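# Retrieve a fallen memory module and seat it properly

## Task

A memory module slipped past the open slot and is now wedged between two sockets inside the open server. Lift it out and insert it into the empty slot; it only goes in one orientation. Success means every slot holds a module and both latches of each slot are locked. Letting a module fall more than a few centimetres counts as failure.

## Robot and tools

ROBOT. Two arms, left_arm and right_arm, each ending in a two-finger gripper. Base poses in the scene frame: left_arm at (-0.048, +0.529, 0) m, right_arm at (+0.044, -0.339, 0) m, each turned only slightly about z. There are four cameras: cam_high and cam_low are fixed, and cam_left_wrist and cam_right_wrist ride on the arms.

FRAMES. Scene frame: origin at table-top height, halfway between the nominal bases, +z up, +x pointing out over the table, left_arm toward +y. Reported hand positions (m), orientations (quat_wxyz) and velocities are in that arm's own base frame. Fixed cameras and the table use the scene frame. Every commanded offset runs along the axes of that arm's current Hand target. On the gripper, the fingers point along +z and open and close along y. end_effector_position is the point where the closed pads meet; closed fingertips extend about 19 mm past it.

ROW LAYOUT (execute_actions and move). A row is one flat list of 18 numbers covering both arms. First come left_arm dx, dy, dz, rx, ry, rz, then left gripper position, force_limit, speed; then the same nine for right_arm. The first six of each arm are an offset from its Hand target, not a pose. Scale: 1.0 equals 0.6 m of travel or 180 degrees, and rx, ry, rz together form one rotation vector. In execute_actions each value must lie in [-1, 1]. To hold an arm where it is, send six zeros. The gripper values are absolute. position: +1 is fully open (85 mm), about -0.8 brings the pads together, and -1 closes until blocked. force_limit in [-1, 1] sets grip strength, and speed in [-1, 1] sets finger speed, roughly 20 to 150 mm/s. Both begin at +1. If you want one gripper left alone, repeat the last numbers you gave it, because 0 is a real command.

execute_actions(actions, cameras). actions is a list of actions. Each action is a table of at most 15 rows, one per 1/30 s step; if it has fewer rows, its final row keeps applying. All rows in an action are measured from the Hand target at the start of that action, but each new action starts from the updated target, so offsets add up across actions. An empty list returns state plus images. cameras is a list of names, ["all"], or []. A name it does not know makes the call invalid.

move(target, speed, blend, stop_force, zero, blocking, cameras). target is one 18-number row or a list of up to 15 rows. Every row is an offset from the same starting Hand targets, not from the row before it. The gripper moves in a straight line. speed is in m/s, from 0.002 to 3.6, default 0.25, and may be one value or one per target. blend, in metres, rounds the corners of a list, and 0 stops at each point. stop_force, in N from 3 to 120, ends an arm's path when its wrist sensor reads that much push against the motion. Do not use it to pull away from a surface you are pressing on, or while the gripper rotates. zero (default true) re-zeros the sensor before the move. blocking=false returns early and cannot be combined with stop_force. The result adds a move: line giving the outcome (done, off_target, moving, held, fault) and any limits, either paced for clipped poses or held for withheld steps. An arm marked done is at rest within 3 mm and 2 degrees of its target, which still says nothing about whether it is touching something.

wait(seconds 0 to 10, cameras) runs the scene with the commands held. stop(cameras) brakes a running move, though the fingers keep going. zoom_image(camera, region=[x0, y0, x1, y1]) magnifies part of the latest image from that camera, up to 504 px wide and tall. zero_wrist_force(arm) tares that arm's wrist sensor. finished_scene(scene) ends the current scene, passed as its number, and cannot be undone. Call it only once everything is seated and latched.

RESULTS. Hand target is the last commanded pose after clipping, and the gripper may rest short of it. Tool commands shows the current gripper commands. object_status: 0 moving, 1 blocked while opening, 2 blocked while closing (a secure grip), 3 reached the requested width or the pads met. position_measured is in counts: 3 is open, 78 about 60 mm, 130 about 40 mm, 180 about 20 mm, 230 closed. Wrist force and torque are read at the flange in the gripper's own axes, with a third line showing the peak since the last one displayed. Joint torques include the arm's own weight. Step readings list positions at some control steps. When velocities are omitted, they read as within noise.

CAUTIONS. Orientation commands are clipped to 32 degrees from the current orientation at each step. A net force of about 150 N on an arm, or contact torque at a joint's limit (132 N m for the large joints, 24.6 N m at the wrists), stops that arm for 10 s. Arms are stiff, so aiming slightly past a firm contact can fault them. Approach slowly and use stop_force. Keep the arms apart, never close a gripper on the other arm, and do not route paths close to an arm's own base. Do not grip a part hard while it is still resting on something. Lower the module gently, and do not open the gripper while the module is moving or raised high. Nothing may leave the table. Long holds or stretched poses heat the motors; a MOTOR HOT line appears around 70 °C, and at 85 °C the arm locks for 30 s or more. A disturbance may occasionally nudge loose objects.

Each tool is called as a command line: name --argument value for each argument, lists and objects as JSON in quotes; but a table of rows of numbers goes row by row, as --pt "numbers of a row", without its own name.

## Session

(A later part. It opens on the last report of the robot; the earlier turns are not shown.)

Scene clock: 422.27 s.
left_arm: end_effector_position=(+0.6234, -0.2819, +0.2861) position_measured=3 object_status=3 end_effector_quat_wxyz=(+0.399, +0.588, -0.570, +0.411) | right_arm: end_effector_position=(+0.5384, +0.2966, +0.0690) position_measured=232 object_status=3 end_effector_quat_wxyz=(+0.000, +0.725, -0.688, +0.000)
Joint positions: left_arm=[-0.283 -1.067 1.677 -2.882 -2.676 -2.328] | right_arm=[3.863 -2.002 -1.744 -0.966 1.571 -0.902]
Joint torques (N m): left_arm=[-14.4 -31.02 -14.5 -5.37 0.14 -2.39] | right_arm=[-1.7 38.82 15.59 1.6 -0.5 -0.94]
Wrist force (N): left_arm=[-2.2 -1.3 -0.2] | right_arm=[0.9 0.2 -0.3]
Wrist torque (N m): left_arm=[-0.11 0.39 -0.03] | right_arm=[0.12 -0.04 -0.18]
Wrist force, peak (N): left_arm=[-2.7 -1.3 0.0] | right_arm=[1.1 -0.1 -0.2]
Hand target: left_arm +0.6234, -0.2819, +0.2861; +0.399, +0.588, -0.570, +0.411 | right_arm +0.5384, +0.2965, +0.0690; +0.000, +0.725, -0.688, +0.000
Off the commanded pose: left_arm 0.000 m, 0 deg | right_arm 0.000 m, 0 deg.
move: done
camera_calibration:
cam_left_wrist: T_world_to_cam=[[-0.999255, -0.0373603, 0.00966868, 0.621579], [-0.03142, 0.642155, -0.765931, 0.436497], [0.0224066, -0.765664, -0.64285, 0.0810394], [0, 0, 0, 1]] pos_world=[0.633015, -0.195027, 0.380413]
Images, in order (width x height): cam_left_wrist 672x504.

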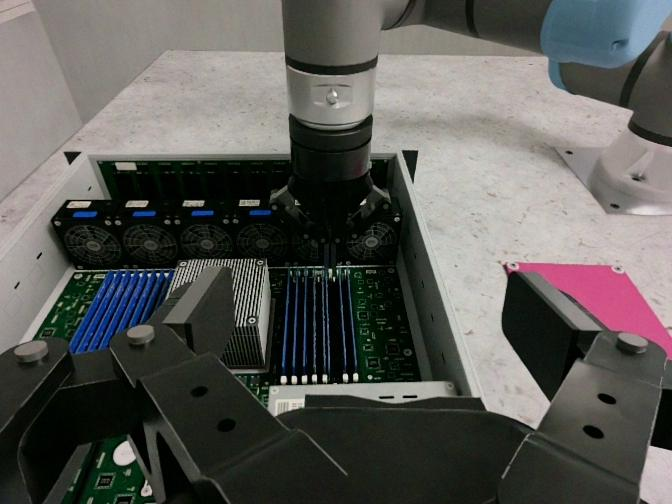

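move --target '[0,0,0,0,0,0,1,1,1, -0.009,0,0,0,0,0,-1,-1,0]' --speed 0.005 --stop_force 6 --cameras '["cam_left_wrist"]'

zoom_image --camera "cam_left_wrist" --region '[300, 230, 370, 300]'

zoom_image --camera "cam_left_wrist" --region '[305, 340, 365, 400]'

Scene clock: 429.03 s.
left_arm: end_effector_position=(+0.6234, -0.2819, +0.2861) position_measured=3 object_status=3 end_effector_quat_wxyz=(+0.399, +0.588, -0.570, +0.411) | right_arm: end_effector_position=(+0.5383, +0.2985, +0.0690) position_measured=232 object_status=3 end_effector_quat_wxyz=(+0.000, +0.725, -0.688, +0.000)
Joint positions: left_arm=[-0.283 -1.067 1.677 -2.882 -2.676 -2.328] | right_arm=[3.866 -2.003 -1.742 -0.967 1.571 -0.899]
Joint torques (N m): left_arm=[-14.77 -31.23 -15.01 -5.28 0.14 -2.35] | right_arm=[-2.56 43.11 12.27 5.47 2.3 -1.82]
Wrist force (N): left_arm=[-2.2 -1.2 -0.1] | right_arm=[7.1 0.3 -3.7]
Wrist torque (N m): left_arm=[-0.10 0.40 -0.03] | right_arm=[0.10 -0.04 -0.15]
Wrist force, peak (N): left_arm=[-2.6 -1.6 -0.3] | right_arm=[9.3 0.4 -4.8]
Hand target: left_arm +0.6234, -0.2819, +0.2861; +0.399, +0.588, -0.570, +0.411 | right_arm +0.5383, +0.2985, +0.0690; +0.000, +0.725, -0.688, +0.000 (not the last commanded pose)
Off the commanded pose: left_arm 0.000 m, 0 deg | right_arm 0.003 m, 0 deg.
move: contact (right_arm)
camera_calibration:
cam_left_wrist: T_world_to_cam=[[-0.999255, -0.0373603, 0.00966868, 0.621579], [-0.03142, 0.642155, -0.765931, 0.436497], [0.0224066, -0.765664, -0.64285, 0.0810394], [0, 0, 0, 1]] pos_world=[0.633015, -0.195027, 0.380413]
Images, in order (width x height): cam_left_wrist 672x504.

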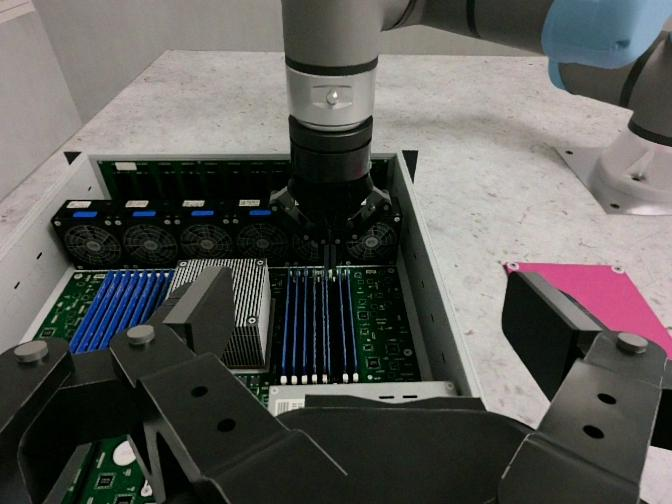

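Scaled by 7.200 from the camera's 672x504 image, which has a finer 960x720 frame.

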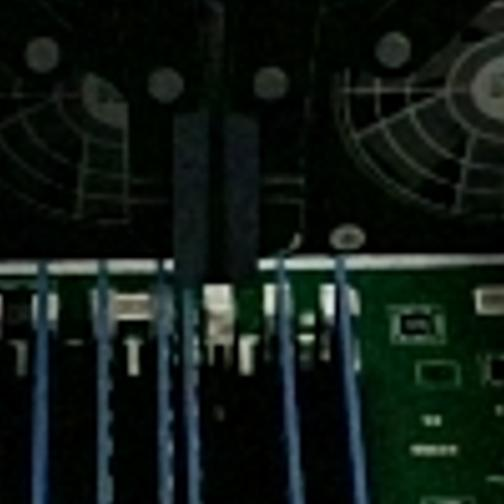

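Scaled by 8.400 from the camera's 672x504 image, which has a finer 960x720 frame.

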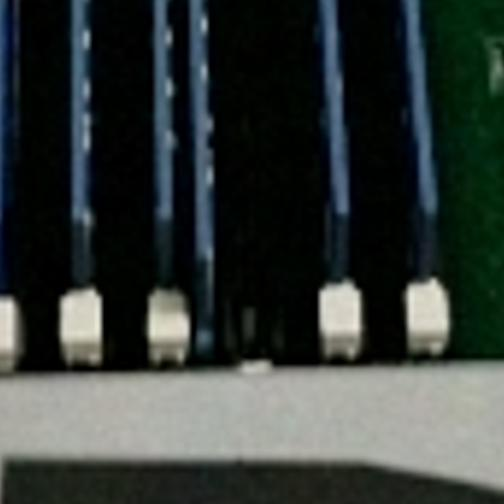

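move --pt "0 0 0 0 0 0 1 1 1 0.004 0 0 0 0 0 -1 -1 0" --pt "0.013 0 -0.08 0 0 0 1 1 1 0.004 0 -0.075 0 0 0 -1 -1 0" --speed 0.1

Scene clock: 444.90 s.
left_arm: end_effector_position=(+0.6222, -0.2394, +0.3099) position_measured=3 object_status=3 end_effector_quat_wxyz=(+0.399, +0.588, -0.570, +0.411) | right_arm: end_effector_position=(+0.5385, +0.2961, +0.1140) position_measured=232 object_status=3 end_effector_quat_wxyz=(+0.000, +0.725, -0.688, +0.000)
Joint positions: left_arm=[-0.215 -1.128 1.674 -2.705 -2.717 -2.202] | right_arm=[3.863 -1.945 -1.694 -1.073 1.571 -0.902]
Joint torques (N m): left_arm=[-15.05 -32.61 -15.37 -3.81 -0.04 -1.51] | right_arm=[-4.64 33.53 15.16 3.03 -1.08 -1.39]
Wrist force (N): left_arm=[-2.2 -1.2 0.0] | right_arm=[0.5 0.3 0.0]
Wrist torque (N m): left_arm=[-0.09 0.39 -0.03] | right_arm=[0.18 -0.07 -0.02]
Wrist force, peak (N): left_arm=[-2.9 -1.3 0.9] | right_arm=[7.3 0.4 -4.2]
Hand target: left_arm +0.6221, -0.2395, +0.3099; +0.399, +0.588, -0.570, +0.411 | right_arm +0.5385, +0.2960, +0.1140; +0.000, +0.725, -0.688, +0.000
Off the commanded pose: left_arm 0.000 m, 0 deg | right_arm 0.000 m, 0 deg.
move: done

move --pt "0 0 0 0 0 0 1 1 1 -0.2667 -0.0071 0 0 0 0 -0.64 1 -0.5" --pt "0 0 0 0 0 0 1 1 1 -0.2667 -0.0071 0.0367 0 0 0 -0.64 1 -0.5" --speed 0.12 --cameras '["cam_right_wrist","cam_left_wrist"]'

zoom_image --camera "cam_right_wrist" --region '[300, 200, 420, 320]'

zoom_image --camera "cam_left_wrist" --region '[300, 320, 380, 400]'

Scene clock: 455.47 s.
left_arm: end_effector_position=(+0.6221, -0.2395, +0.3099) position_measured=3 object_status=3 end_effector_quat_wxyz=(+0.399, +0.588, -0.570, +0.411) | right_arm: end_effector_position=(+0.5343, +0.4560, +0.0921) position_measured=210 object_status=3 end_effector_quat_wxyz=(+0.000, +0.725, -0.688, +0.000)
Joint positions: left_arm=[-0.216 -1.128 1.674 -2.704 -2.717 -2.202] | right_arm=[4.039 -2.157 -1.425 -1.129 1.571 -0.726]
Joint torques (N m): left_arm=[-15.05 -29.59 -14.44 -5.55 -0.04 -2.3] | right_arm=[1.41 46.98 24 2.52 -0.36 -0.79]
Wrist force (N): left_arm=[-2.2 -1.3 -0.2] | right_arm=[0.7 0.0 -0.1]
Wrist torque (N m): left_arm=[-0.11 0.42 -0.03] | right_arm=[0.17 -0.11 0.00]
Wrist force, peak (N): left_arm=[-2.6 -1.4 0.0] | right_arm=[0.7 -0.1 -2.5]
Hand target: left_arm +0.6221, -0.2395, +0.3099; +0.399, +0.588, -0.570, +0.411 | right_arm +0.5343, +0.4561, +0.0921; +0.000, +0.725, -0.688, +0.000
Off the commanded pose: left_arm 0.000 m, 0 deg | right_arm 0.000 m, 0 deg.
move: done
camera_calibration:
cam_left_wrist: T_world_to_cam=[[-0.999255, -0.0373603, 0.00966868, 0.621734], [-0.03142, 0.642155, -0.765931, 0.427461], [0.0224066, -0.765664, -0.64285, 0.12883], [0, 0, 0, 1]] pos_world=[0.631815, -0.152627, 0.404213]
cam_right_wrist: T_world_to_cam=[[-0.998206, -0.0592842, 0.00841176, 0.569167], [-0.0532176, 0.942765, 0.329183, -0.416911], [-0.0274457, 0.328144, -0.944229, 0.0804632], [0, 0, 0, 1]] pos_world=[0.548167, 0.400388, 0.208428]
Images, in order (width x height): cam_left_wrist 672x504, cam_right_wrist 672x504.

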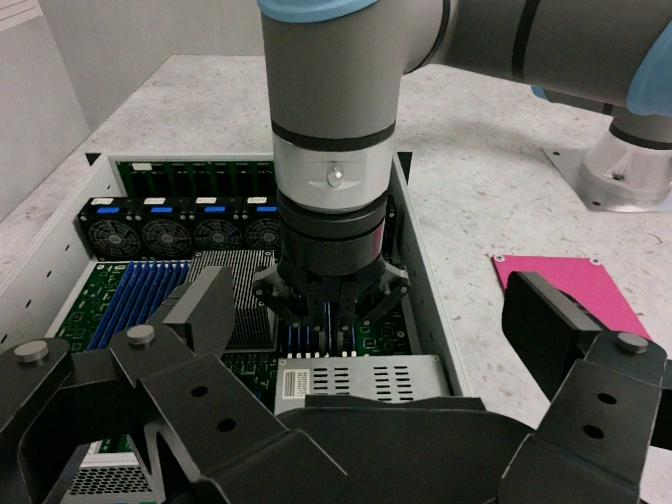

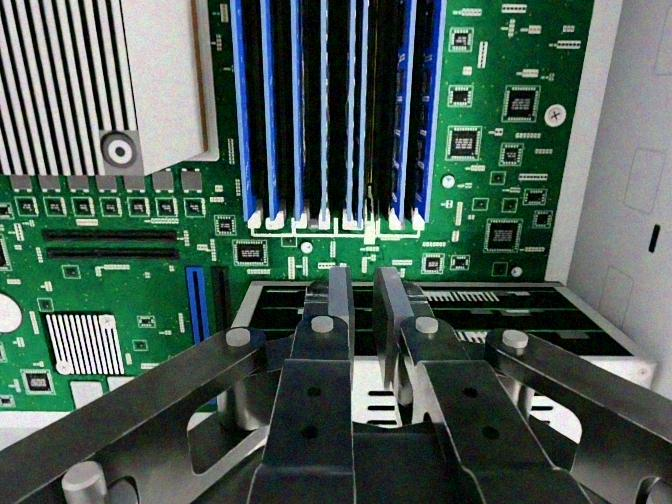

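Scaled by 4.200 from the camera's 672x504 image, which has a finer 960x720 frame.

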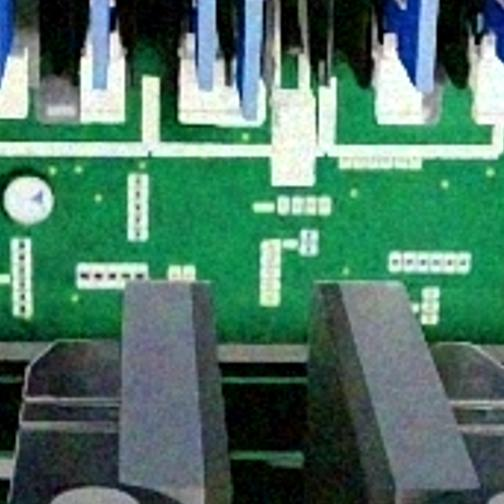

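Scaled by 6.300 from the camera's 672x504 image, which has a finer 960x720 frame.

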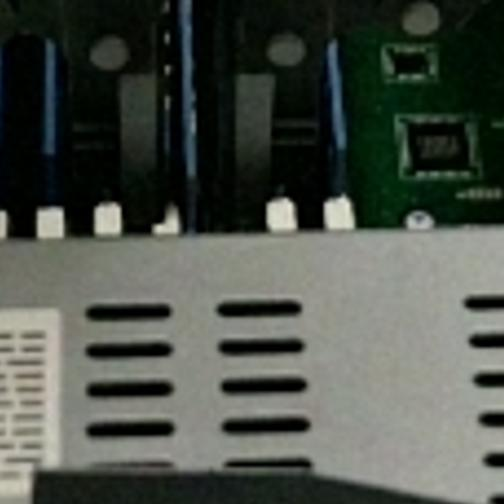

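move --pt "0 0 0 0 0 0 1 1 1 0.0142 -0.0008 0.01 0 0 0 -0.64 1 -0.5" --pt "0 0 0 0 0 0 1 1 1 0.0142 -0.0008 0.03 0 0 0 -0.64 1 -0.5" --speed 0.05 --stop_force 5 --cameras '["cam_right_wrist","cam_left_wrist"]'

zoom_image --camera "cam_right_wrist" --region '[300, 200, 420, 320]'

zoom_image --camera "cam_left_wrist" --region '[300, 320, 380, 400]'

Scene clock: 492.30 s.
left_arm: end_effector_position=(+0.6221, -0.2395, +0.3099) position_measured=3 object_status=3 end_effector_quat_wxyz=(+0.399, +0.588, -0.570, +0.411) | right_arm: end_effector_position=(+0.5352, +0.4476, +0.0741) position_measured=210 object_status=3 end_effector_quat_wxyz=(+0.000, +0.725, -0.688, +0.000)
Joint positions: left_arm=[-0.216 -1.128 1.674 -2.704 -2.717 -2.202] | right_arm=[4.03 -2.166 -1.462 -1.084 1.571 -0.735]
Joint torques (N m): left_arm=[-15.14 -29.48 -15.56 -5.58 -0.14 -2.3] | right_arm=[8.89 52.78 28.34 0.75 1.2 1.87]
Wrist force (N): left_arm=[-2.3 -1.3 0.1] | right_arm=[0.9 0.1 -0.1]
Wrist torque (N m): left_arm=[-0.11 0.40 -0.04] | right_arm=[0.18 -0.09 -0.04]
Wrist force, peak (N): left_arm=[-2.7 -1.4 -0.1] | right_arm=[1.5 0.0 0.0]
Hand target: left_arm +0.6221, -0.2395, +0.3099; +0.399, +0.588, -0.570, +0.411 | right_arm +0.5352, +0.4476, +0.0741; +0.000, +0.725, -0.688, +0.000
Off the commanded pose: left_arm 0.000 m, 0 deg | right_arm 0.000 m, 0 deg.
move: done
camera_calibration:
cam_left_wrist: T_world_to_cam=[[-0.999255, -0.0373603, 0.00966868, 0.621734], [-0.03142, 0.642155, -0.765931, 0.427461], [0.0224066, -0.765664, -0.64285, 0.12883], [0, 0, 0, 1]] pos_world=[0.631815, -0.152627, 0.404213]
cam_right_wrist: T_world_to_cam=[[-0.998209, -0.05925, 0.00831261, 0.569821], [-0.0532145, 0.942725, 0.329298, -0.402893], [-0.0273474, 0.328266, -0.944189, 0.0660811], [0, 0, 0, 1]] pos_world=[0.549167, 0.391888, 0.190328]
Images, in order (width x height): cam_left_wrist 672x504, cam_right_wrist 672x504.

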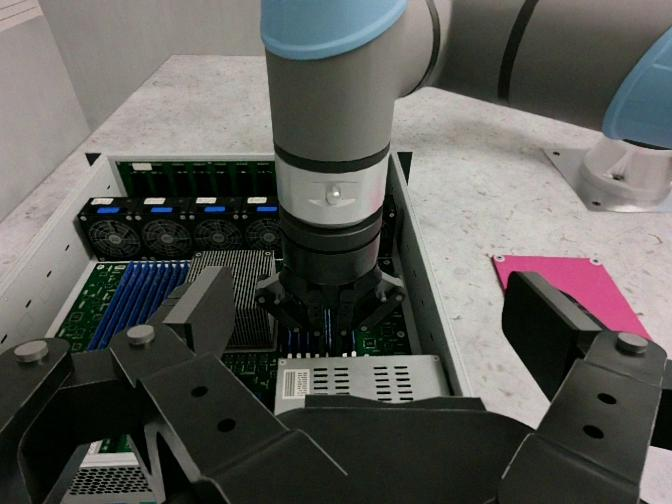

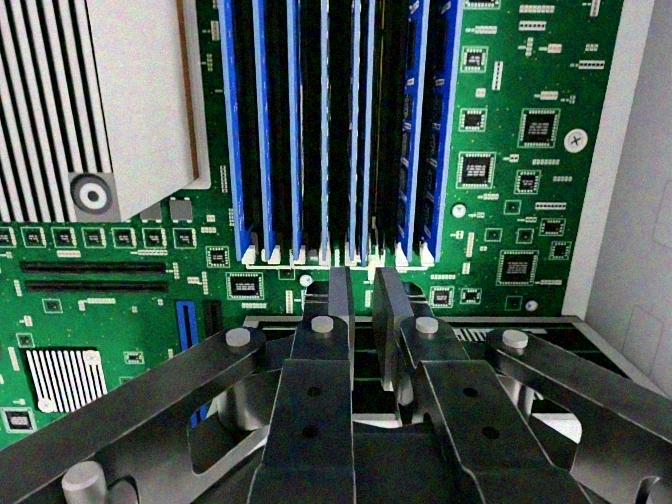

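Scaled by 4.200 from the camera's 672x504 image, which has a finer 960x720 frame.

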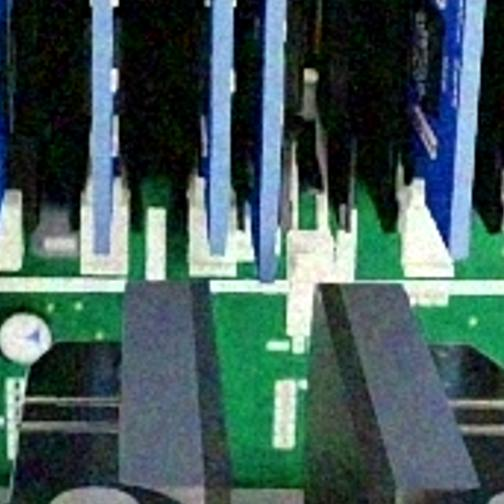

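Scaled by 6.300 from the camera's 672x504 image, which has a finer 960x720 frame.

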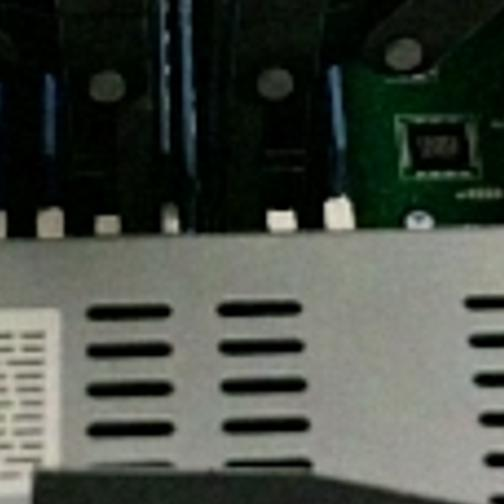

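move --target '[0,0,0,0,0,0,1,1,1, 0,0,0.0163,0,0,0,-0.64,1,-0.5]' --speed 0.01 --stop_force 4

move --target '[0,0,0,0,0,0,1,1,1, 0.005,0,0,0,0,0,-0.64,1,-0.5]' --speed 0.004 --stop_force 3 --cameras '["cam_right_wrist","cam_left_wrist"]'

zoom_image --camera "cam_right_wrist" --region '[300, 200, 420, 320]'

zoom_image --camera "cam_left_wrist" --region '[300, 320, 380, 400]'

Scene clock: 508.33 s.
left_arm: end_effector_position=(+0.6221, -0.2395, +0.3099) position_measured=3 object_status=3 end_effector_quat_wxyz=(+0.399, +0.588, -0.570, +0.411) | right_arm: end_effector_position=(+0.5352, +0.4476, +0.0643) position_measured=210 object_status=3 end_effector_quat_wxyz=(+0.000, +0.725, -0.688, +0.000)
Joint positions: left_arm=[-0.216 -1.128 1.674 -2.704 -2.717 -2.202] | right_arm=[4.03 -2.177 -1.472 -1.063 1.571 -0.735]
Joint torques (N m): left_arm=[-14.38 -29.58 -16.99 -5.6 -0.04 -2.26] | right_arm=[8.18 52.69 26.64 0.59 0.23 2.11]
Wrist force (N): left_arm=[-2.2 -1.1 -0.3] | right_arm=[0.9 0.3 -0.3]
Wrist torque (N m): left_arm=[-0.08 0.41 -0.04] | right_arm=[0.18 -0.10 -0.04]
Wrist force, peak (N): left_arm=[-2.7 -1.3 0.1] | right_arm=[1.2 0.3 -0.5]
Hand target: left_arm +0.6221, -0.2395, +0.3099; +0.399, +0.588, -0.570, +0.411 | right_arm +0.5352, +0.4476, +0.0643; +0.000, +0.725, -0.688, +0.000
Off the commanded pose: left_arm 0.000 m, 0 deg | right_arm 0.000 m, 0 deg.
move: done

Scene clock: 509.67 s.
left_arm: end_effector_position=(+0.6221, -0.2395, +0.3099) position_measured=3 object_status=3 end_effector_quat_wxyz=(+0.399, +0.588, -0.570, +0.411) | right_arm: end_effector_position=(+0.5354, +0.4446, +0.0643) position_measured=210 object_status=3 end_effector_quat_wxyz=(+0.000, +0.725, -0.688, +0.000)
Joint positions: left_arm=[-0.216 -1.128 1.674 -2.704 -2.717 -2.202] | right_arm=[4.027 -2.173 -1.478 -1.06 1.571 -0.738]
Joint torques (N m): left_arm=[-14.49 -29.81 -17.54 -5.55 -0.15 -2.34] | right_arm=[1.2 43.22 25.46 3.43 0.08 -0.41]
Wrist force (N): left_arm=[-2.0 -1.1 -0.4] | right_arm=[0.9 0.3 -0.3]
Wrist torque (N m): left_arm=[-0.07 0.39 -0.04] | right_arm=[0.19 -0.10 0.00]
Wrist force, peak (N): left_arm=[-2.6 -1.5 -0.1] | right_arm=[1.2 0.7 -0.3]
Hand target: left_arm +0.6221, -0.2395, +0.3099; +0.399, +0.588, -0.570, +0.411 | right_arm +0.5354, +0.4446, +0.0643; +0.000, +0.725, -0.688, +0.000
Off the commanded pose: left_arm 0.000 m, 0 deg | right_arm 0.000 m, 0 deg.
move: done
camera_calibration:
cam_left_wrist: T_world_to_cam=[[-0.999255, -0.0373603, 0.00966868, 0.621734], [-0.03142, 0.642155, -0.765931, 0.427461], [0.0224066, -0.765664, -0.64285, 0.12883], [0, 0, 0, 1]] pos_world=[0.631815, -0.152627, 0.404213]
cam_right_wrist: T_world_to_cam=[[-0.998209, -0.05925, 0.00831261, 0.569823], [-0.0532145, 0.942725, 0.329298, -0.396866], [-0.0273474, 0.328266, -0.944189, 0.05791], [0, 0, 0, 1]] pos_world=[0.549267, 0.388888, 0.180628]
Images, in order (width x height): cam_left_wrist 672x504, cam_right_wrist 672x504.

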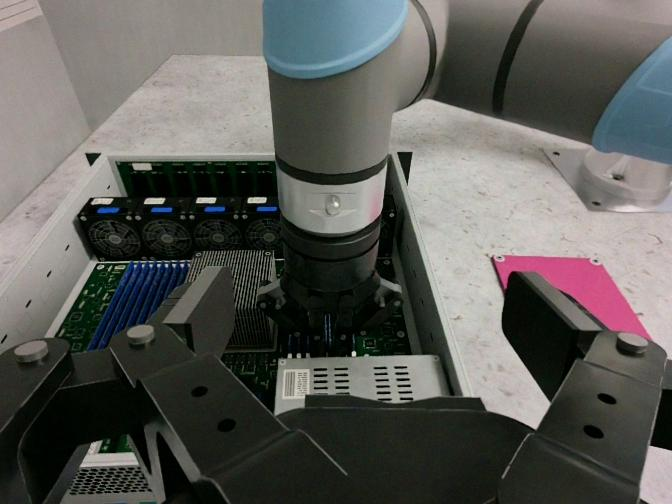

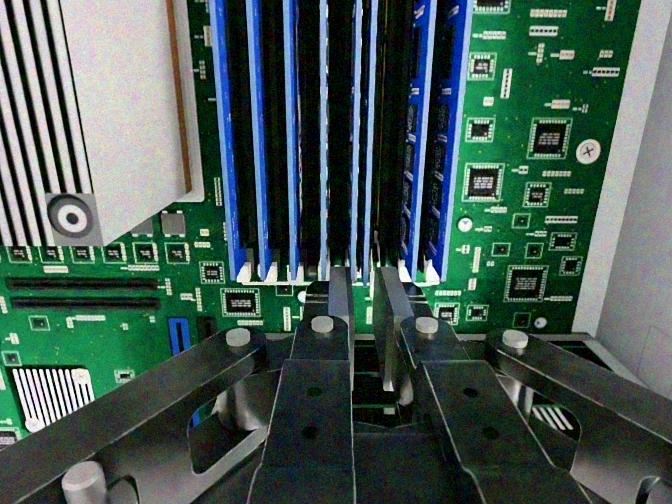

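Scaled by 4.200 from the camera's 672x504 image, which has a finer 960x720 frame.

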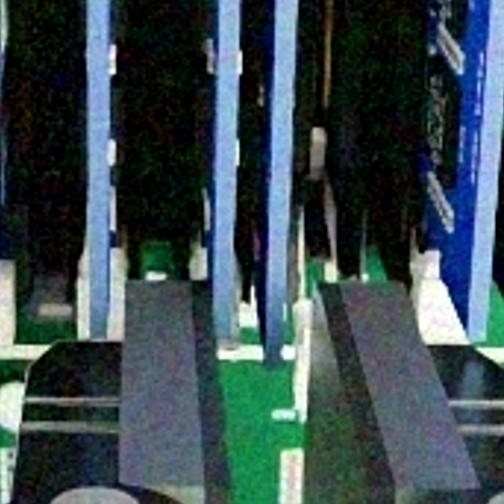

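Scaled by 6.300 from the camera's 672x504 image, which has a finer 960x720 frame.

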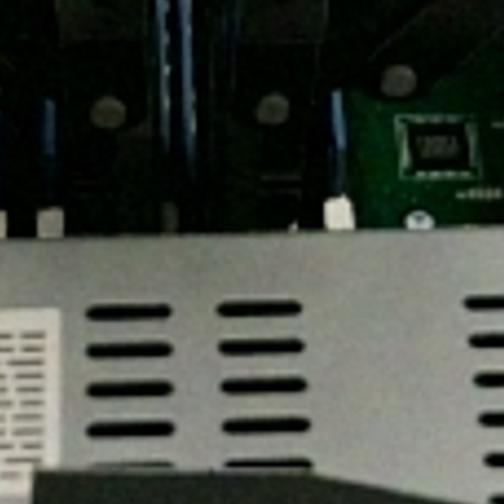

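move --pt "0 0 0 0 0 0 1 1 1 -0.0035 0 0 0 0 0 -0.64 1 -0.5" --pt "0 0 0 0 0 0 1 1 1 -0.0035 0.0008 0 0 0 0 -0.64 1 -0.5" --speed 0.01 --cameras '["cam_right_wrist","cam_left_wrist"]'

zoom_image --camera "cam_right_wrist" --region '[310, 220, 390, 300]'

zoom_image --camera "cam_left_wrist" --region '[310, 310, 360, 360]'

Scene clock: 526.20 s.
left_arm: end_effector_position=(+0.6221, -0.2395, +0.3099) position_measured=3 object_status=3 end_effector_quat_wxyz=(+0.399, +0.588, -0.570, +0.411) | right_arm: end_effector_position=(+0.5348, +0.4467, +0.0643) position_measured=210 object_status=3 end_effector_quat_wxyz=(+0.000, +0.725, -0.688, +0.000)
Joint positions: left_arm=[-0.216 -1.128 1.674 -2.704 -2.717 -2.202] | right_arm=[4.03 -2.175 -1.475 -1.062 1.571 -0.735]
Joint torques (N m): left_arm=[-14.49 -29.58 -18.91 -5.55 -0.29 -2.24] | right_arm=[4.84 50.67 14.35 4.78 -0.25 1.54]
Wrist force (N): left_arm=[-2.3 -1.4 -0.1] | right_arm=[0.8 0.3 -0.1]
Wrist torque (N m): left_arm=[-0.11 0.41 -0.04] | right_arm=[0.21 -0.09 -0.13]
Wrist force, peak (N): left_arm=[-2.5 -1.3 -0.1] | right_arm=[1.2 0.4 -0.3]
Hand target: left_arm +0.6221, -0.2395, +0.3099; +0.399, +0.588, -0.570, +0.411 | right_arm +0.5348, +0.4467, +0.0643; +0.000, +0.725, -0.688, +0.000
Off the commanded pose: left_arm 0.000 m, 0 deg | right_arm 0.000 m, 0 deg.
move: done
camera_calibration:
cam_left_wrist: T_world_to_cam=[[-0.999255, -0.0373603, 0.00966868, 0.621734], [-0.03142, 0.642155, -0.765931, 0.427461], [0.0224066, -0.765664, -0.64285, 0.12883], [0, 0, 0, 1]] pos_world=[0.631815, -0.152627, 0.404213]
cam_right_wrist: T_world_to_cam=[[-0.998206, -0.0592842, 0.00841176, 0.56935], [-0.0532176, 0.942765, 0.329183, -0.398932], [-0.0274457, 0.328144, -0.944229, 0.0571847], [0, 0, 0, 1]] pos_world=[0.548667, 0.391088, 0.180528]
Images, in order (width x height): cam_left_wrist 672x504, cam_right_wrist 672x504.

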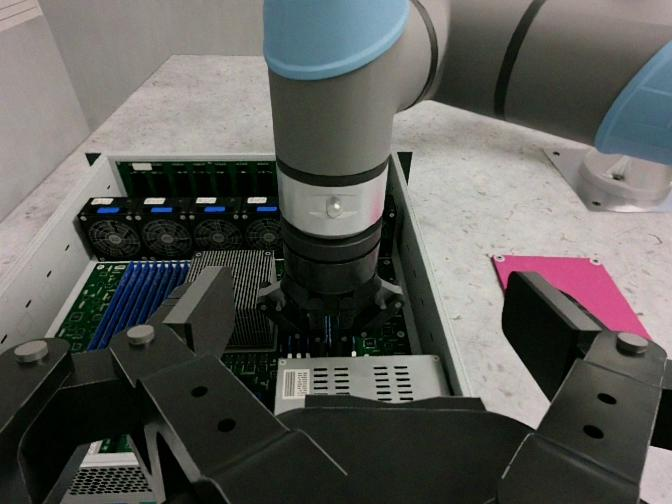

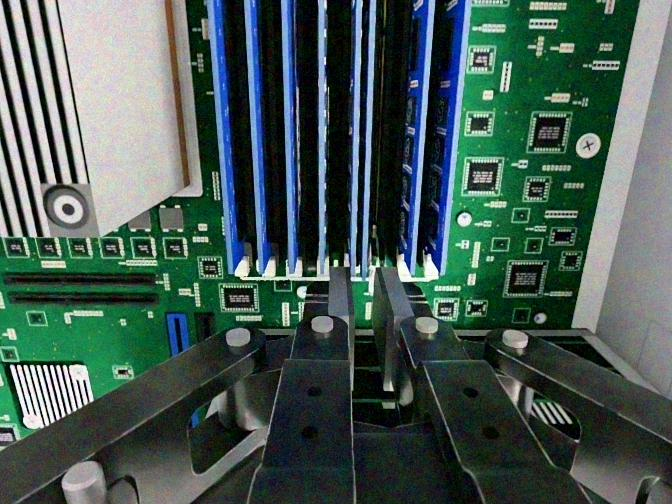

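Scaled by 6.300 from the camera's 672x504 image, which has a finer 960x720 frame.

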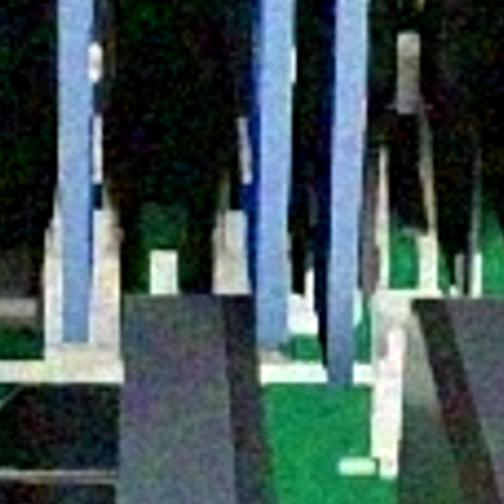

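Scaled by 10.080 from the camera's 672x504 image, which has a finer 960x720 frame.

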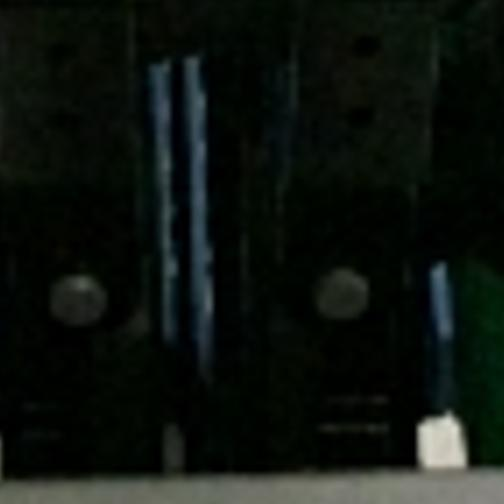

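move --target '[0,0,0,0,0,0,1,1,1, 0.0005,0,0.0005,0,0,0,-0.64,1,-0.5]' --speed 0.01

move --target '[0,0,0,0,0,0,1,1,1, 0,0,0,0,0,0,-1,0.5,-1]' --cameras '["cam_right_wrist","cam_left_wrist"]'

zoom_image --camera "cam_right_wrist" --region '[310, 220, 390, 300]'

Scene clock: 538.10 s.
left_arm: end_effector_position=(+0.6221, -0.2395, +0.3099) position_measured=3 object_status=3 end_effector_quat_wxyz=(+0.399, +0.588, -0.570, +0.411) | right_arm: end_effector_position=(+0.5348, +0.4464, +0.0640) position_measured=210 object_status=3 end_effector_quat_wxyz=(+0.000, +0.725, -0.688, +0.000)
Joint positions: left_arm=[-0.216 -1.128 1.674 -2.704 -2.717 -2.202] | right_arm=[4.029 -2.175 -1.476 -1.061 1.571 -0.735]
Joint torques (N m): left_arm=[-14.58 -29.53 -19.58 -5.55 -0.3 -2.35] | right_arm=[-4.55 51.67 13.35 4.5 -0.76 -2.19]
Wrist force (N): left_arm=[-2.3 -1.0 -0.2] | right_arm=[0.8 0.1 -0.2]
Wrist torque (N m): left_arm=[-0.05 0.42 -0.04] | right_arm=[0.18 -0.10 -0.11]
Wrist force, peak (N): left_arm=[-2.5 -1.4 -0.1] | right_arm=[1.3 0.3 -0.1]
Hand target: left_arm +0.6221, -0.2395, +0.3099; +0.399, +0.588, -0.570, +0.411 | right_arm +0.5348, +0.4464, +0.0640; +0.000, +0.725, -0.688, +0.000
Off the commanded pose: left_arm 0.000 m, 0 deg | right_arm 0.000 m, 0 deg.
move: done

Scene clock: 539.00 s.
left_arm: end_effector_position=(+0.6221, -0.2395, +0.3099) position_measured=3 object_status=3 end_effector_quat_wxyz=(+0.399, +0.588, -0.570, +0.411) | right_arm: end_effector_position=(+0.5349, +0.4464, +0.0640) position_measured=231 object_status=0 end_effector_quat_wxyz=(+0.000, +0.725, -0.688, +0.000)
Joint positions: left_arm=[-0.216 -1.128 1.674 -2.704 -2.717 -2.202] | right_arm=[4.029 -2.175 -1.476 -1.061 1.571 -0.735]
Joint torques (N m): left_arm=[-14.51 -29.88 -20.47 -5.49 -0.36 -2.35] | right_arm=[15.36 50.95 18.46 -4.25 6.54 -1.29]
Wrist force (N): left_arm=[-2.2 -1.3 -0.1] | right_arm=[-3.0 -25.7 3.9]
Wrist torque (N m): left_arm=[-0.10 0.39 -0.04] | right_arm=[0.60 -0.16 -0.52]
Wrist force, peak (N): left_arm=[-2.5 -1.4 -0.2] | right_arm=[-3.0 -26.2 4.8]
Hand target: left_arm +0.6221, -0.2395, +0.3099; +0.399, +0.588, -0.570, +0.411 | right_arm +0.5348, +0.4464, +0.0640; +0.000, +0.725, -0.688, +0.000
Off the commanded pose: left_arm 0.000 m, 0 deg | right_arm 0.000 m, 0 deg.
move: done
camera_calibration:
cam_left_wrist: T_world_to_cam=[[-0.999255, -0.0373603, 0.00966868, 0.621734], [-0.03142, 0.642155, -0.765931, 0.427461], [0.0224066, -0.765664, -0.64285, 0.12883], [0, 0, 0, 1]] pos_world=[0.631815, -0.152627, 0.404213]
cam_right_wrist: T_world_to_cam=[[-0.998209, -0.05925, 0.00831261, 0.569434], [-0.0532145, 0.942725, 0.329298, -0.398458], [-0.0273474, 0.328266, -0.944189, 0.0569278], [0, 0, 0, 1]] pos_world=[0.548767, 0.390688, 0.180228]
Images, in order (width x height): cam_left_wrist 672x504, cam_right_wrist 672x504.

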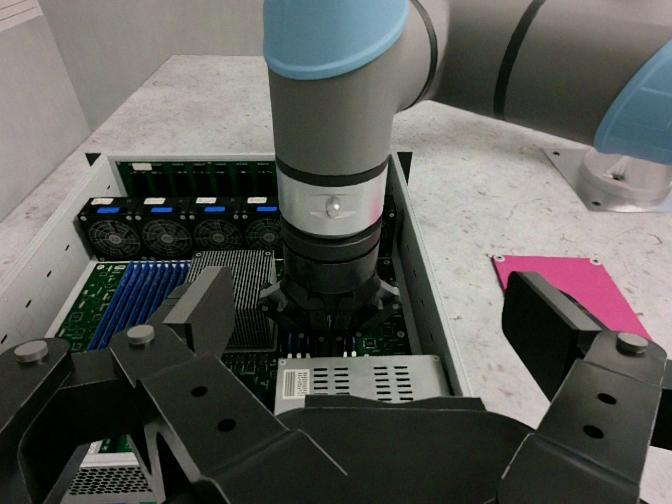

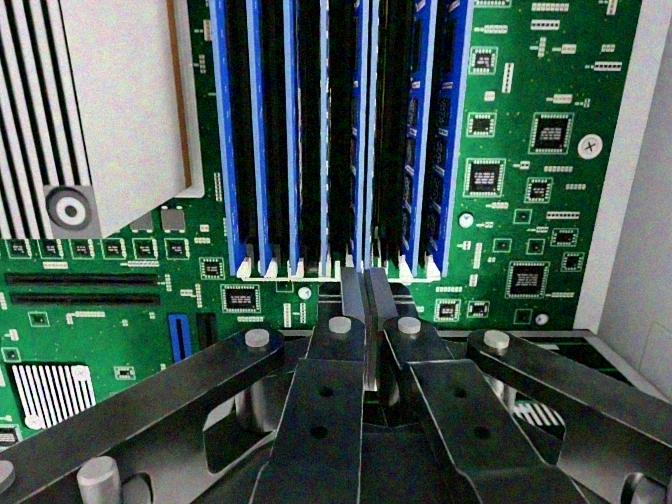

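Scaled by 6.300 from the camera's 672x504 image, which has a finer 960x720 frame.

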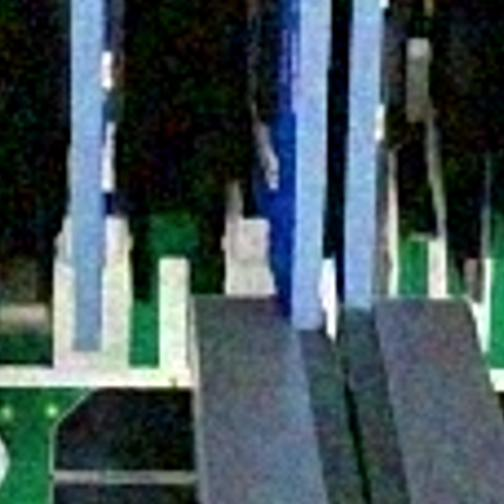

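move --target '[0,0,0,0,0,0,1,1,1, 0,0,0,0,0,0,-0.64,0.5,-1]' --cameras '["cam_right_wrist"]'

zoom_image --camera "cam_right_wrist" --region '[310, 220, 390, 300]'

Scene clock: 547.20 s.
left_arm: end_effector_position=(+0.6221, -0.2395, +0.3099) position_measured=3 object_status=3 end_effector_quat_wxyz=(+0.399, +0.588, -0.570, +0.411) | right_arm: end_effector_position=(+0.5347, +0.4464, +0.0640) position_measured=210 object_status=0 end_effector_quat_wxyz=(+0.000, +0.725, -0.688, +0.000)
Joint positions: left_arm=[-0.216 -1.128 1.674 -2.704 -2.717 -2.202] | right_arm=[4.03 -2.175 -1.476 -1.061 1.571 -0.735]
Joint torques (N m): left_arm=[-14.87 -29.46 -20.87 -5.53 -0.34 -2.25] | right_arm=[1.08 46.68 19.82 3.85 -1.53 1.5]
Wrist force (N): left_arm=[-2.1 -1.2 -0.3] | right_arm=[0.7 0.5 0.0]
Wrist torque (N m): left_arm=[-0.09 0.39 -0.04] | right_arm=[0.24 -0.07 -0.09]
Wrist force, peak (N): left_arm=[-2.5 -1.4 0.0] | right_arm=[-2.9 -26.4 4.6]
Hand target: left_arm +0.6221, -0.2395, +0.3099; +0.399, +0.588, -0.570, +0.411 | right_arm +0.5348, +0.4464, +0.0640; +0.000, +0.725, -0.688, +0.000
Off the commanded pose: left_arm 0.000 m, 0 deg | right_arm 0.000 m, 0 deg.
move: done
camera_calibration:
cam_right_wrist: T_world_to_cam=[[-0.9982, -0.0593515, 0.00860055, 0.569324], [-0.0532179, 0.942751, 0.329224, -0.398552], [-0.0276481, 0.328174, -0.944213, 0.0570965], [0, 0, 0, 1]] pos_world=[0.548667, 0.390788, 0.180228]
Images, in order (width x height): cam_right_wrist 672x504.

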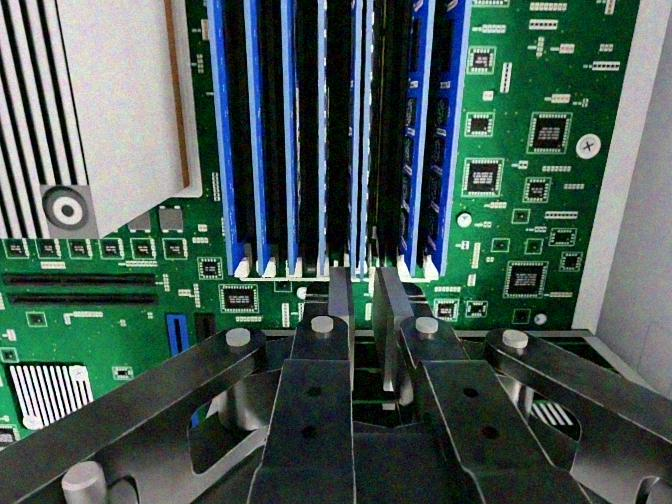

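Scaled by 6.300 from the camera's 672x504 image, which has a finer 960x720 frame.

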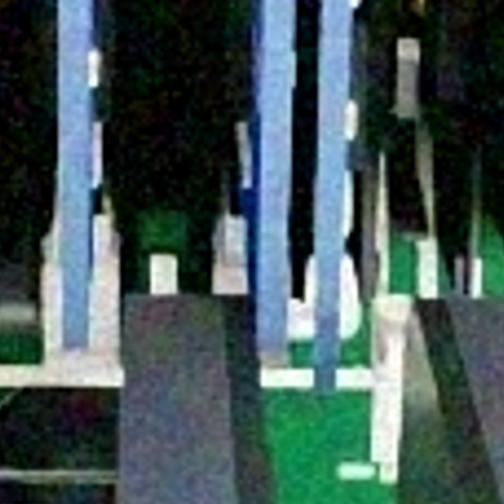

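move --pt "0 0 0 0 0 0 1 1 1 -0.0067 0 0 0 0 0 -0.64 0.5 -1" --pt "0 0 0 0 0 0 1 1 1 -0.0067 0.0042 0 0 0 0 -0.64 0.5 -1" --speed 0.015

move --target '[0,0,0,0,0,0,1,1,1, 0.0117,0,0,0,0,0,-0.64,0.5,-1]' --speed 0.003 --stop_force 3 --cameras '["cam_right_wrist"]'

zoom_image --camera "cam_right_wrist" --region '[310, 220, 390, 300]'

Scene clock: 558.50 s.
left_arm: end_effector_position=(+0.6221, -0.2395, +0.3099) position_measured=3 object_status=3 end_effector_quat_wxyz=(+0.399, +0.588, -0.570, +0.411) | right_arm: end_effector_position=(+0.5320, +0.4503, +0.0640) position_measured=210 object_status=3 end_effector_quat_wxyz=(+0.000, +0.725, -0.688, +0.000)
Joint positions: left_arm=[-0.216 -1.128 1.674 -2.704 -2.717 -2.202] | right_arm=[4.036 -2.176 -1.475 -1.061 1.571 -0.729]
Joint torques (N m): left_arm=[-13.93 -29.45 -22.16 -5.43 -0.41 -2.32] | right_arm=[-2.31 38 28.58 3.11 -0.91 0]
Wrist force (N): left_arm=[-2.2 -1.1 -0.3] | right_arm=[0.6 0.7 -0.1]
Wrist torque (N m): left_arm=[-0.08 0.41 -0.04] | right_arm=[0.24 -0.05 -0.13]
Wrist force, peak (N): left_arm=[-2.5 -1.4 -0.1] | right_arm=[0.8 0.9 -0.2]
Hand target: left_arm +0.6221, -0.2395, +0.3099; +0.399, +0.588, -0.570, +0.411 | right_arm +0.5321, +0.4503, +0.0640; +0.000, +0.725, -0.688, +0.000
Off the commanded pose: left_arm 0.000 m, 0 deg | right_arm 0.000 m, 0 deg.
move: done

Scene clock: 560.43 s.
left_arm: end_effector_position=(+0.6221, -0.2395, +0.3099) position_measured=3 object_status=3 end_effector_quat_wxyz=(+0.399, +0.588, -0.570, +0.411) | right_arm: end_effector_position=(+0.5323, +0.4474, +0.0640) position_measured=210 object_status=3 end_effector_quat_wxyz=(+0.000, +0.725, -0.688, +0.000)
Joint positions: left_arm=[-0.216 -1.128 1.674 -2.704 -2.717 -2.202] | right_arm=[4.033 -2.172 -1.481 -1.059 1.571 -0.732]
Joint torques (N m): left_arm=[-13.96 -29.14 -22.32 -5.48 -0.49 -2.33] | right_arm=[4.53 37.57 26.55 -0.15 -0.66 1.48]
Wrist force (N): left_arm=[-2.3 -1.2 -0.1] | right_arm=[-3.3 0.6 0.0]
Wrist torque (N m): left_arm=[-0.09 0.41 -0.03] | right_arm=[0.23 -0.08 -0.02]
Wrist force, peak (N): left_arm=[-2.4 -1.5 0.2] | right_arm=[-5.0 0.5 1.8]
Hand target: left_arm +0.6221, -0.2395, +0.3099; +0.399, +0.588, -0.570, +0.411 | right_arm +0.5323, +0.4474, +0.0640; +0.000, +0.725, -0.688, +0.000 (not the last commanded pose)
Off the commanded pose: left_arm 0.000 m, 0 deg | right_arm 0.004 m, 0 deg.
move: contact (right_arm)
camera_calibration:
cam_right_wrist: T_world_to_cam=[[-0.998209, -0.0592507, 0.00831239, 0.566898], [-0.0532152, 0.942725, 0.329298, -0.399571], [-0.0273474, 0.328266, -0.944189, 0.0566228], [0, 0, 0, 1]] pos_world=[0.546167, 0.391688, 0.180328]
Images, in order (width x height): cam_right_wrist 672x504.

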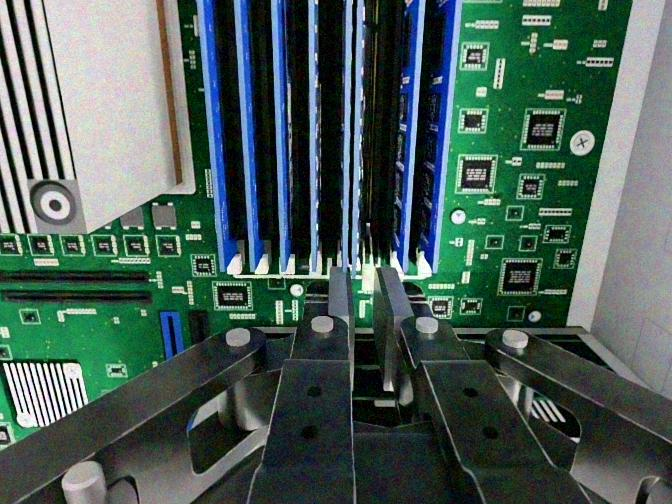

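Scaled by 6.300 from the camera's 672x504 image, which has a finer 960x720 frame.

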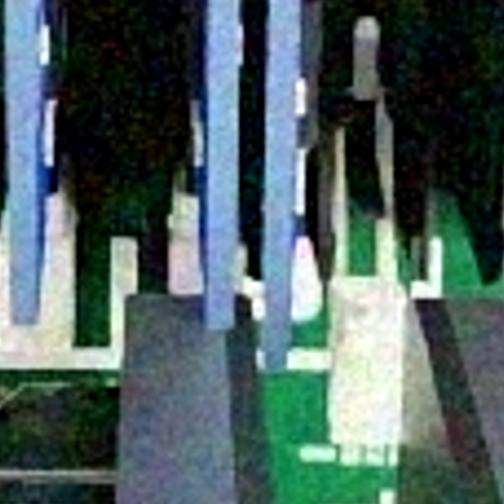

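move --pt "0 0 0 0 0 0 1 1 1 -0.0022 0 0 0 0 0 -0.64 0.5 -1" --pt "0 0 0 0 0 0 1 1 1 -0.0022 -0.0053 0 0 0 0 -0.64 0.5 -1" --pt "0 0 0 0 0 0 1 1 1 -0.001 -0.0053 0 0 0 0 -0.64 0.5 -1" --speed 0.01 --cameras '["cam_right_wrist","cam_left_wrist"]'

zoom_image --camera "cam_right_wrist" --region '[310, 220, 390, 300]'

zoom_image --camera "cam_left_wrist" --region '[310, 310, 360, 360]'

Scene clock: 577.43 s.
left_arm: end_effector_position=(+0.6221, -0.2395, +0.3099) position_measured=3 object_status=3 end_effector_quat_wxyz=(+0.399, +0.588, -0.570, +0.411) | right_arm: end_effector_position=(+0.5354, +0.4481, +0.0640) position_measured=210 object_status=3 end_effector_quat_wxyz=(+0.000, +0.725, -0.688, +0.000)
Joint positions: left_arm=[-0.216 -1.128 1.674 -2.704 -2.717 -2.202] | right_arm=[4.03 -2.179 -1.47 -1.063 1.571 -0.734]
Joint torques (N m): left_arm=[-13.98 -29.36 -24.19 -5.44 -0.53 -2.28] | right_arm=[-2.47 49.75 17.13 4.61 -0.85 -1.84]
Wrist force (N): left_arm=[-2.2 -1.4 -0.1] | right_arm=[0.7 0.7 -0.1]
Wrist torque (N m): left_arm=[-0.12 0.41 -0.04] | right_arm=[0.24 -0.06 0.00]
Wrist force, peak (N): left_arm=[-2.6 -1.2 -0.1] | right_arm=[-3.7 0.3 1.0]
Hand target: left_arm +0.6221, -0.2395, +0.3099; +0.399, +0.588, -0.570, +0.411 | right_arm +0.5354, +0.4482, +0.0640; +0.000, +0.725, -0.688, +0.000
Off the commanded pose: left_arm 0.000 m, 0 deg | right_arm 0.000 m, 0 deg.
move: done
camera_calibration:
cam_left_wrist: T_world_to_cam=[[-0.999255, -0.0373603, 0.00966868, 0.621734], [-0.03142, 0.642155, -0.765931, 0.427461], [0.0224066, -0.765664, -0.64285, 0.12883], [0, 0, 0, 1]] pos_world=[0.631815, -0.152627, 0.404213]
cam_right_wrist: T_world_to_cam=[[-0.998208, -0.059252, 0.00831819, 0.57004], [-0.0532171, 0.942756, 0.329209, -0.400123], [-0.0273483, 0.328177, -0.94422, 0.0563911], [0, 0, 0, 1]] pos_world=[0.549267, 0.392488, 0.180228]
Images, in order (width x height): cam_left_wrist 672x504, cam_right_wrist 672x504.

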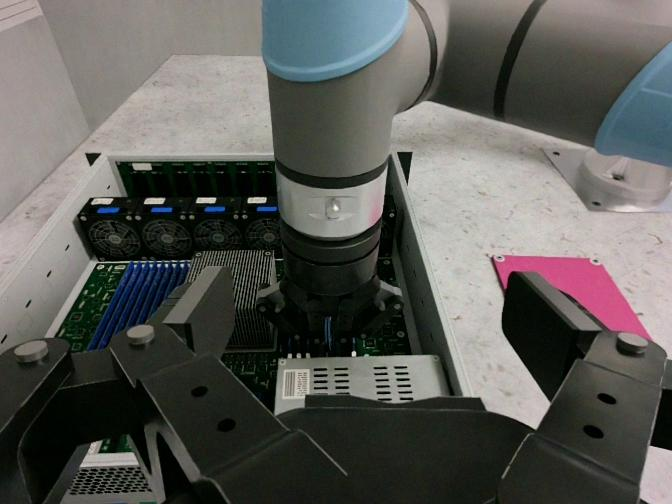

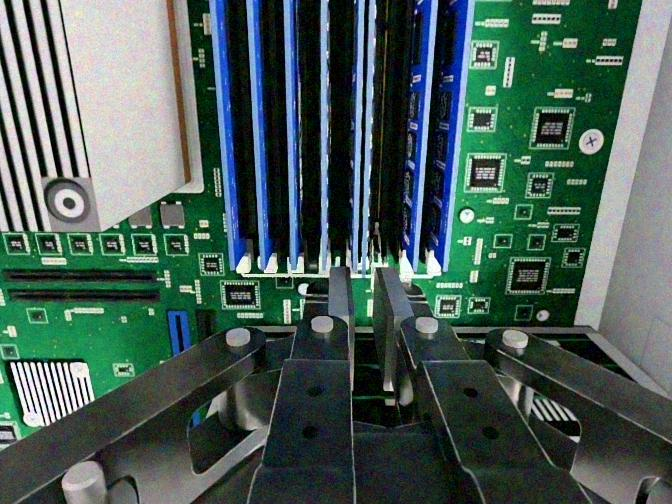

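Scaled by 6.300 from the camera's 672x504 image, which has a finer 960x720 frame.

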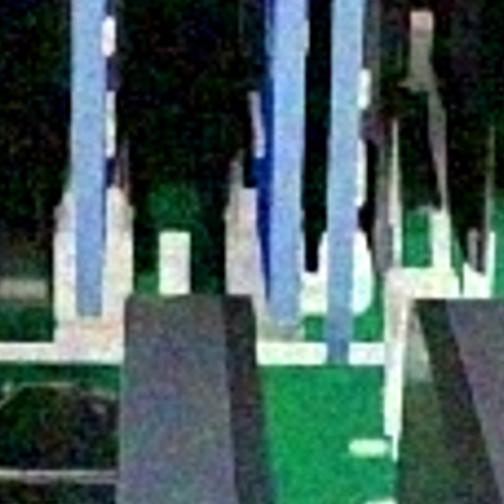

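Scaled by 10.080 from the camera's 672x504 image, which has a finer 960x720 frame.

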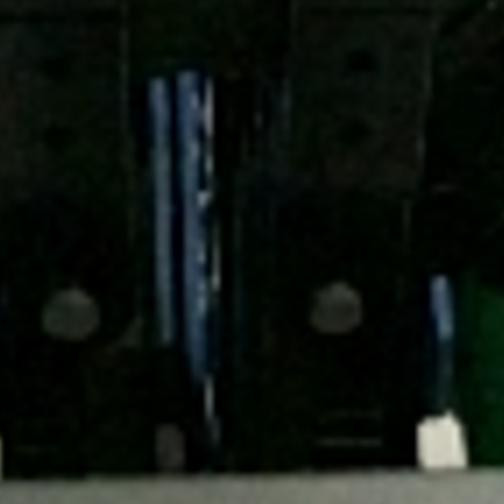

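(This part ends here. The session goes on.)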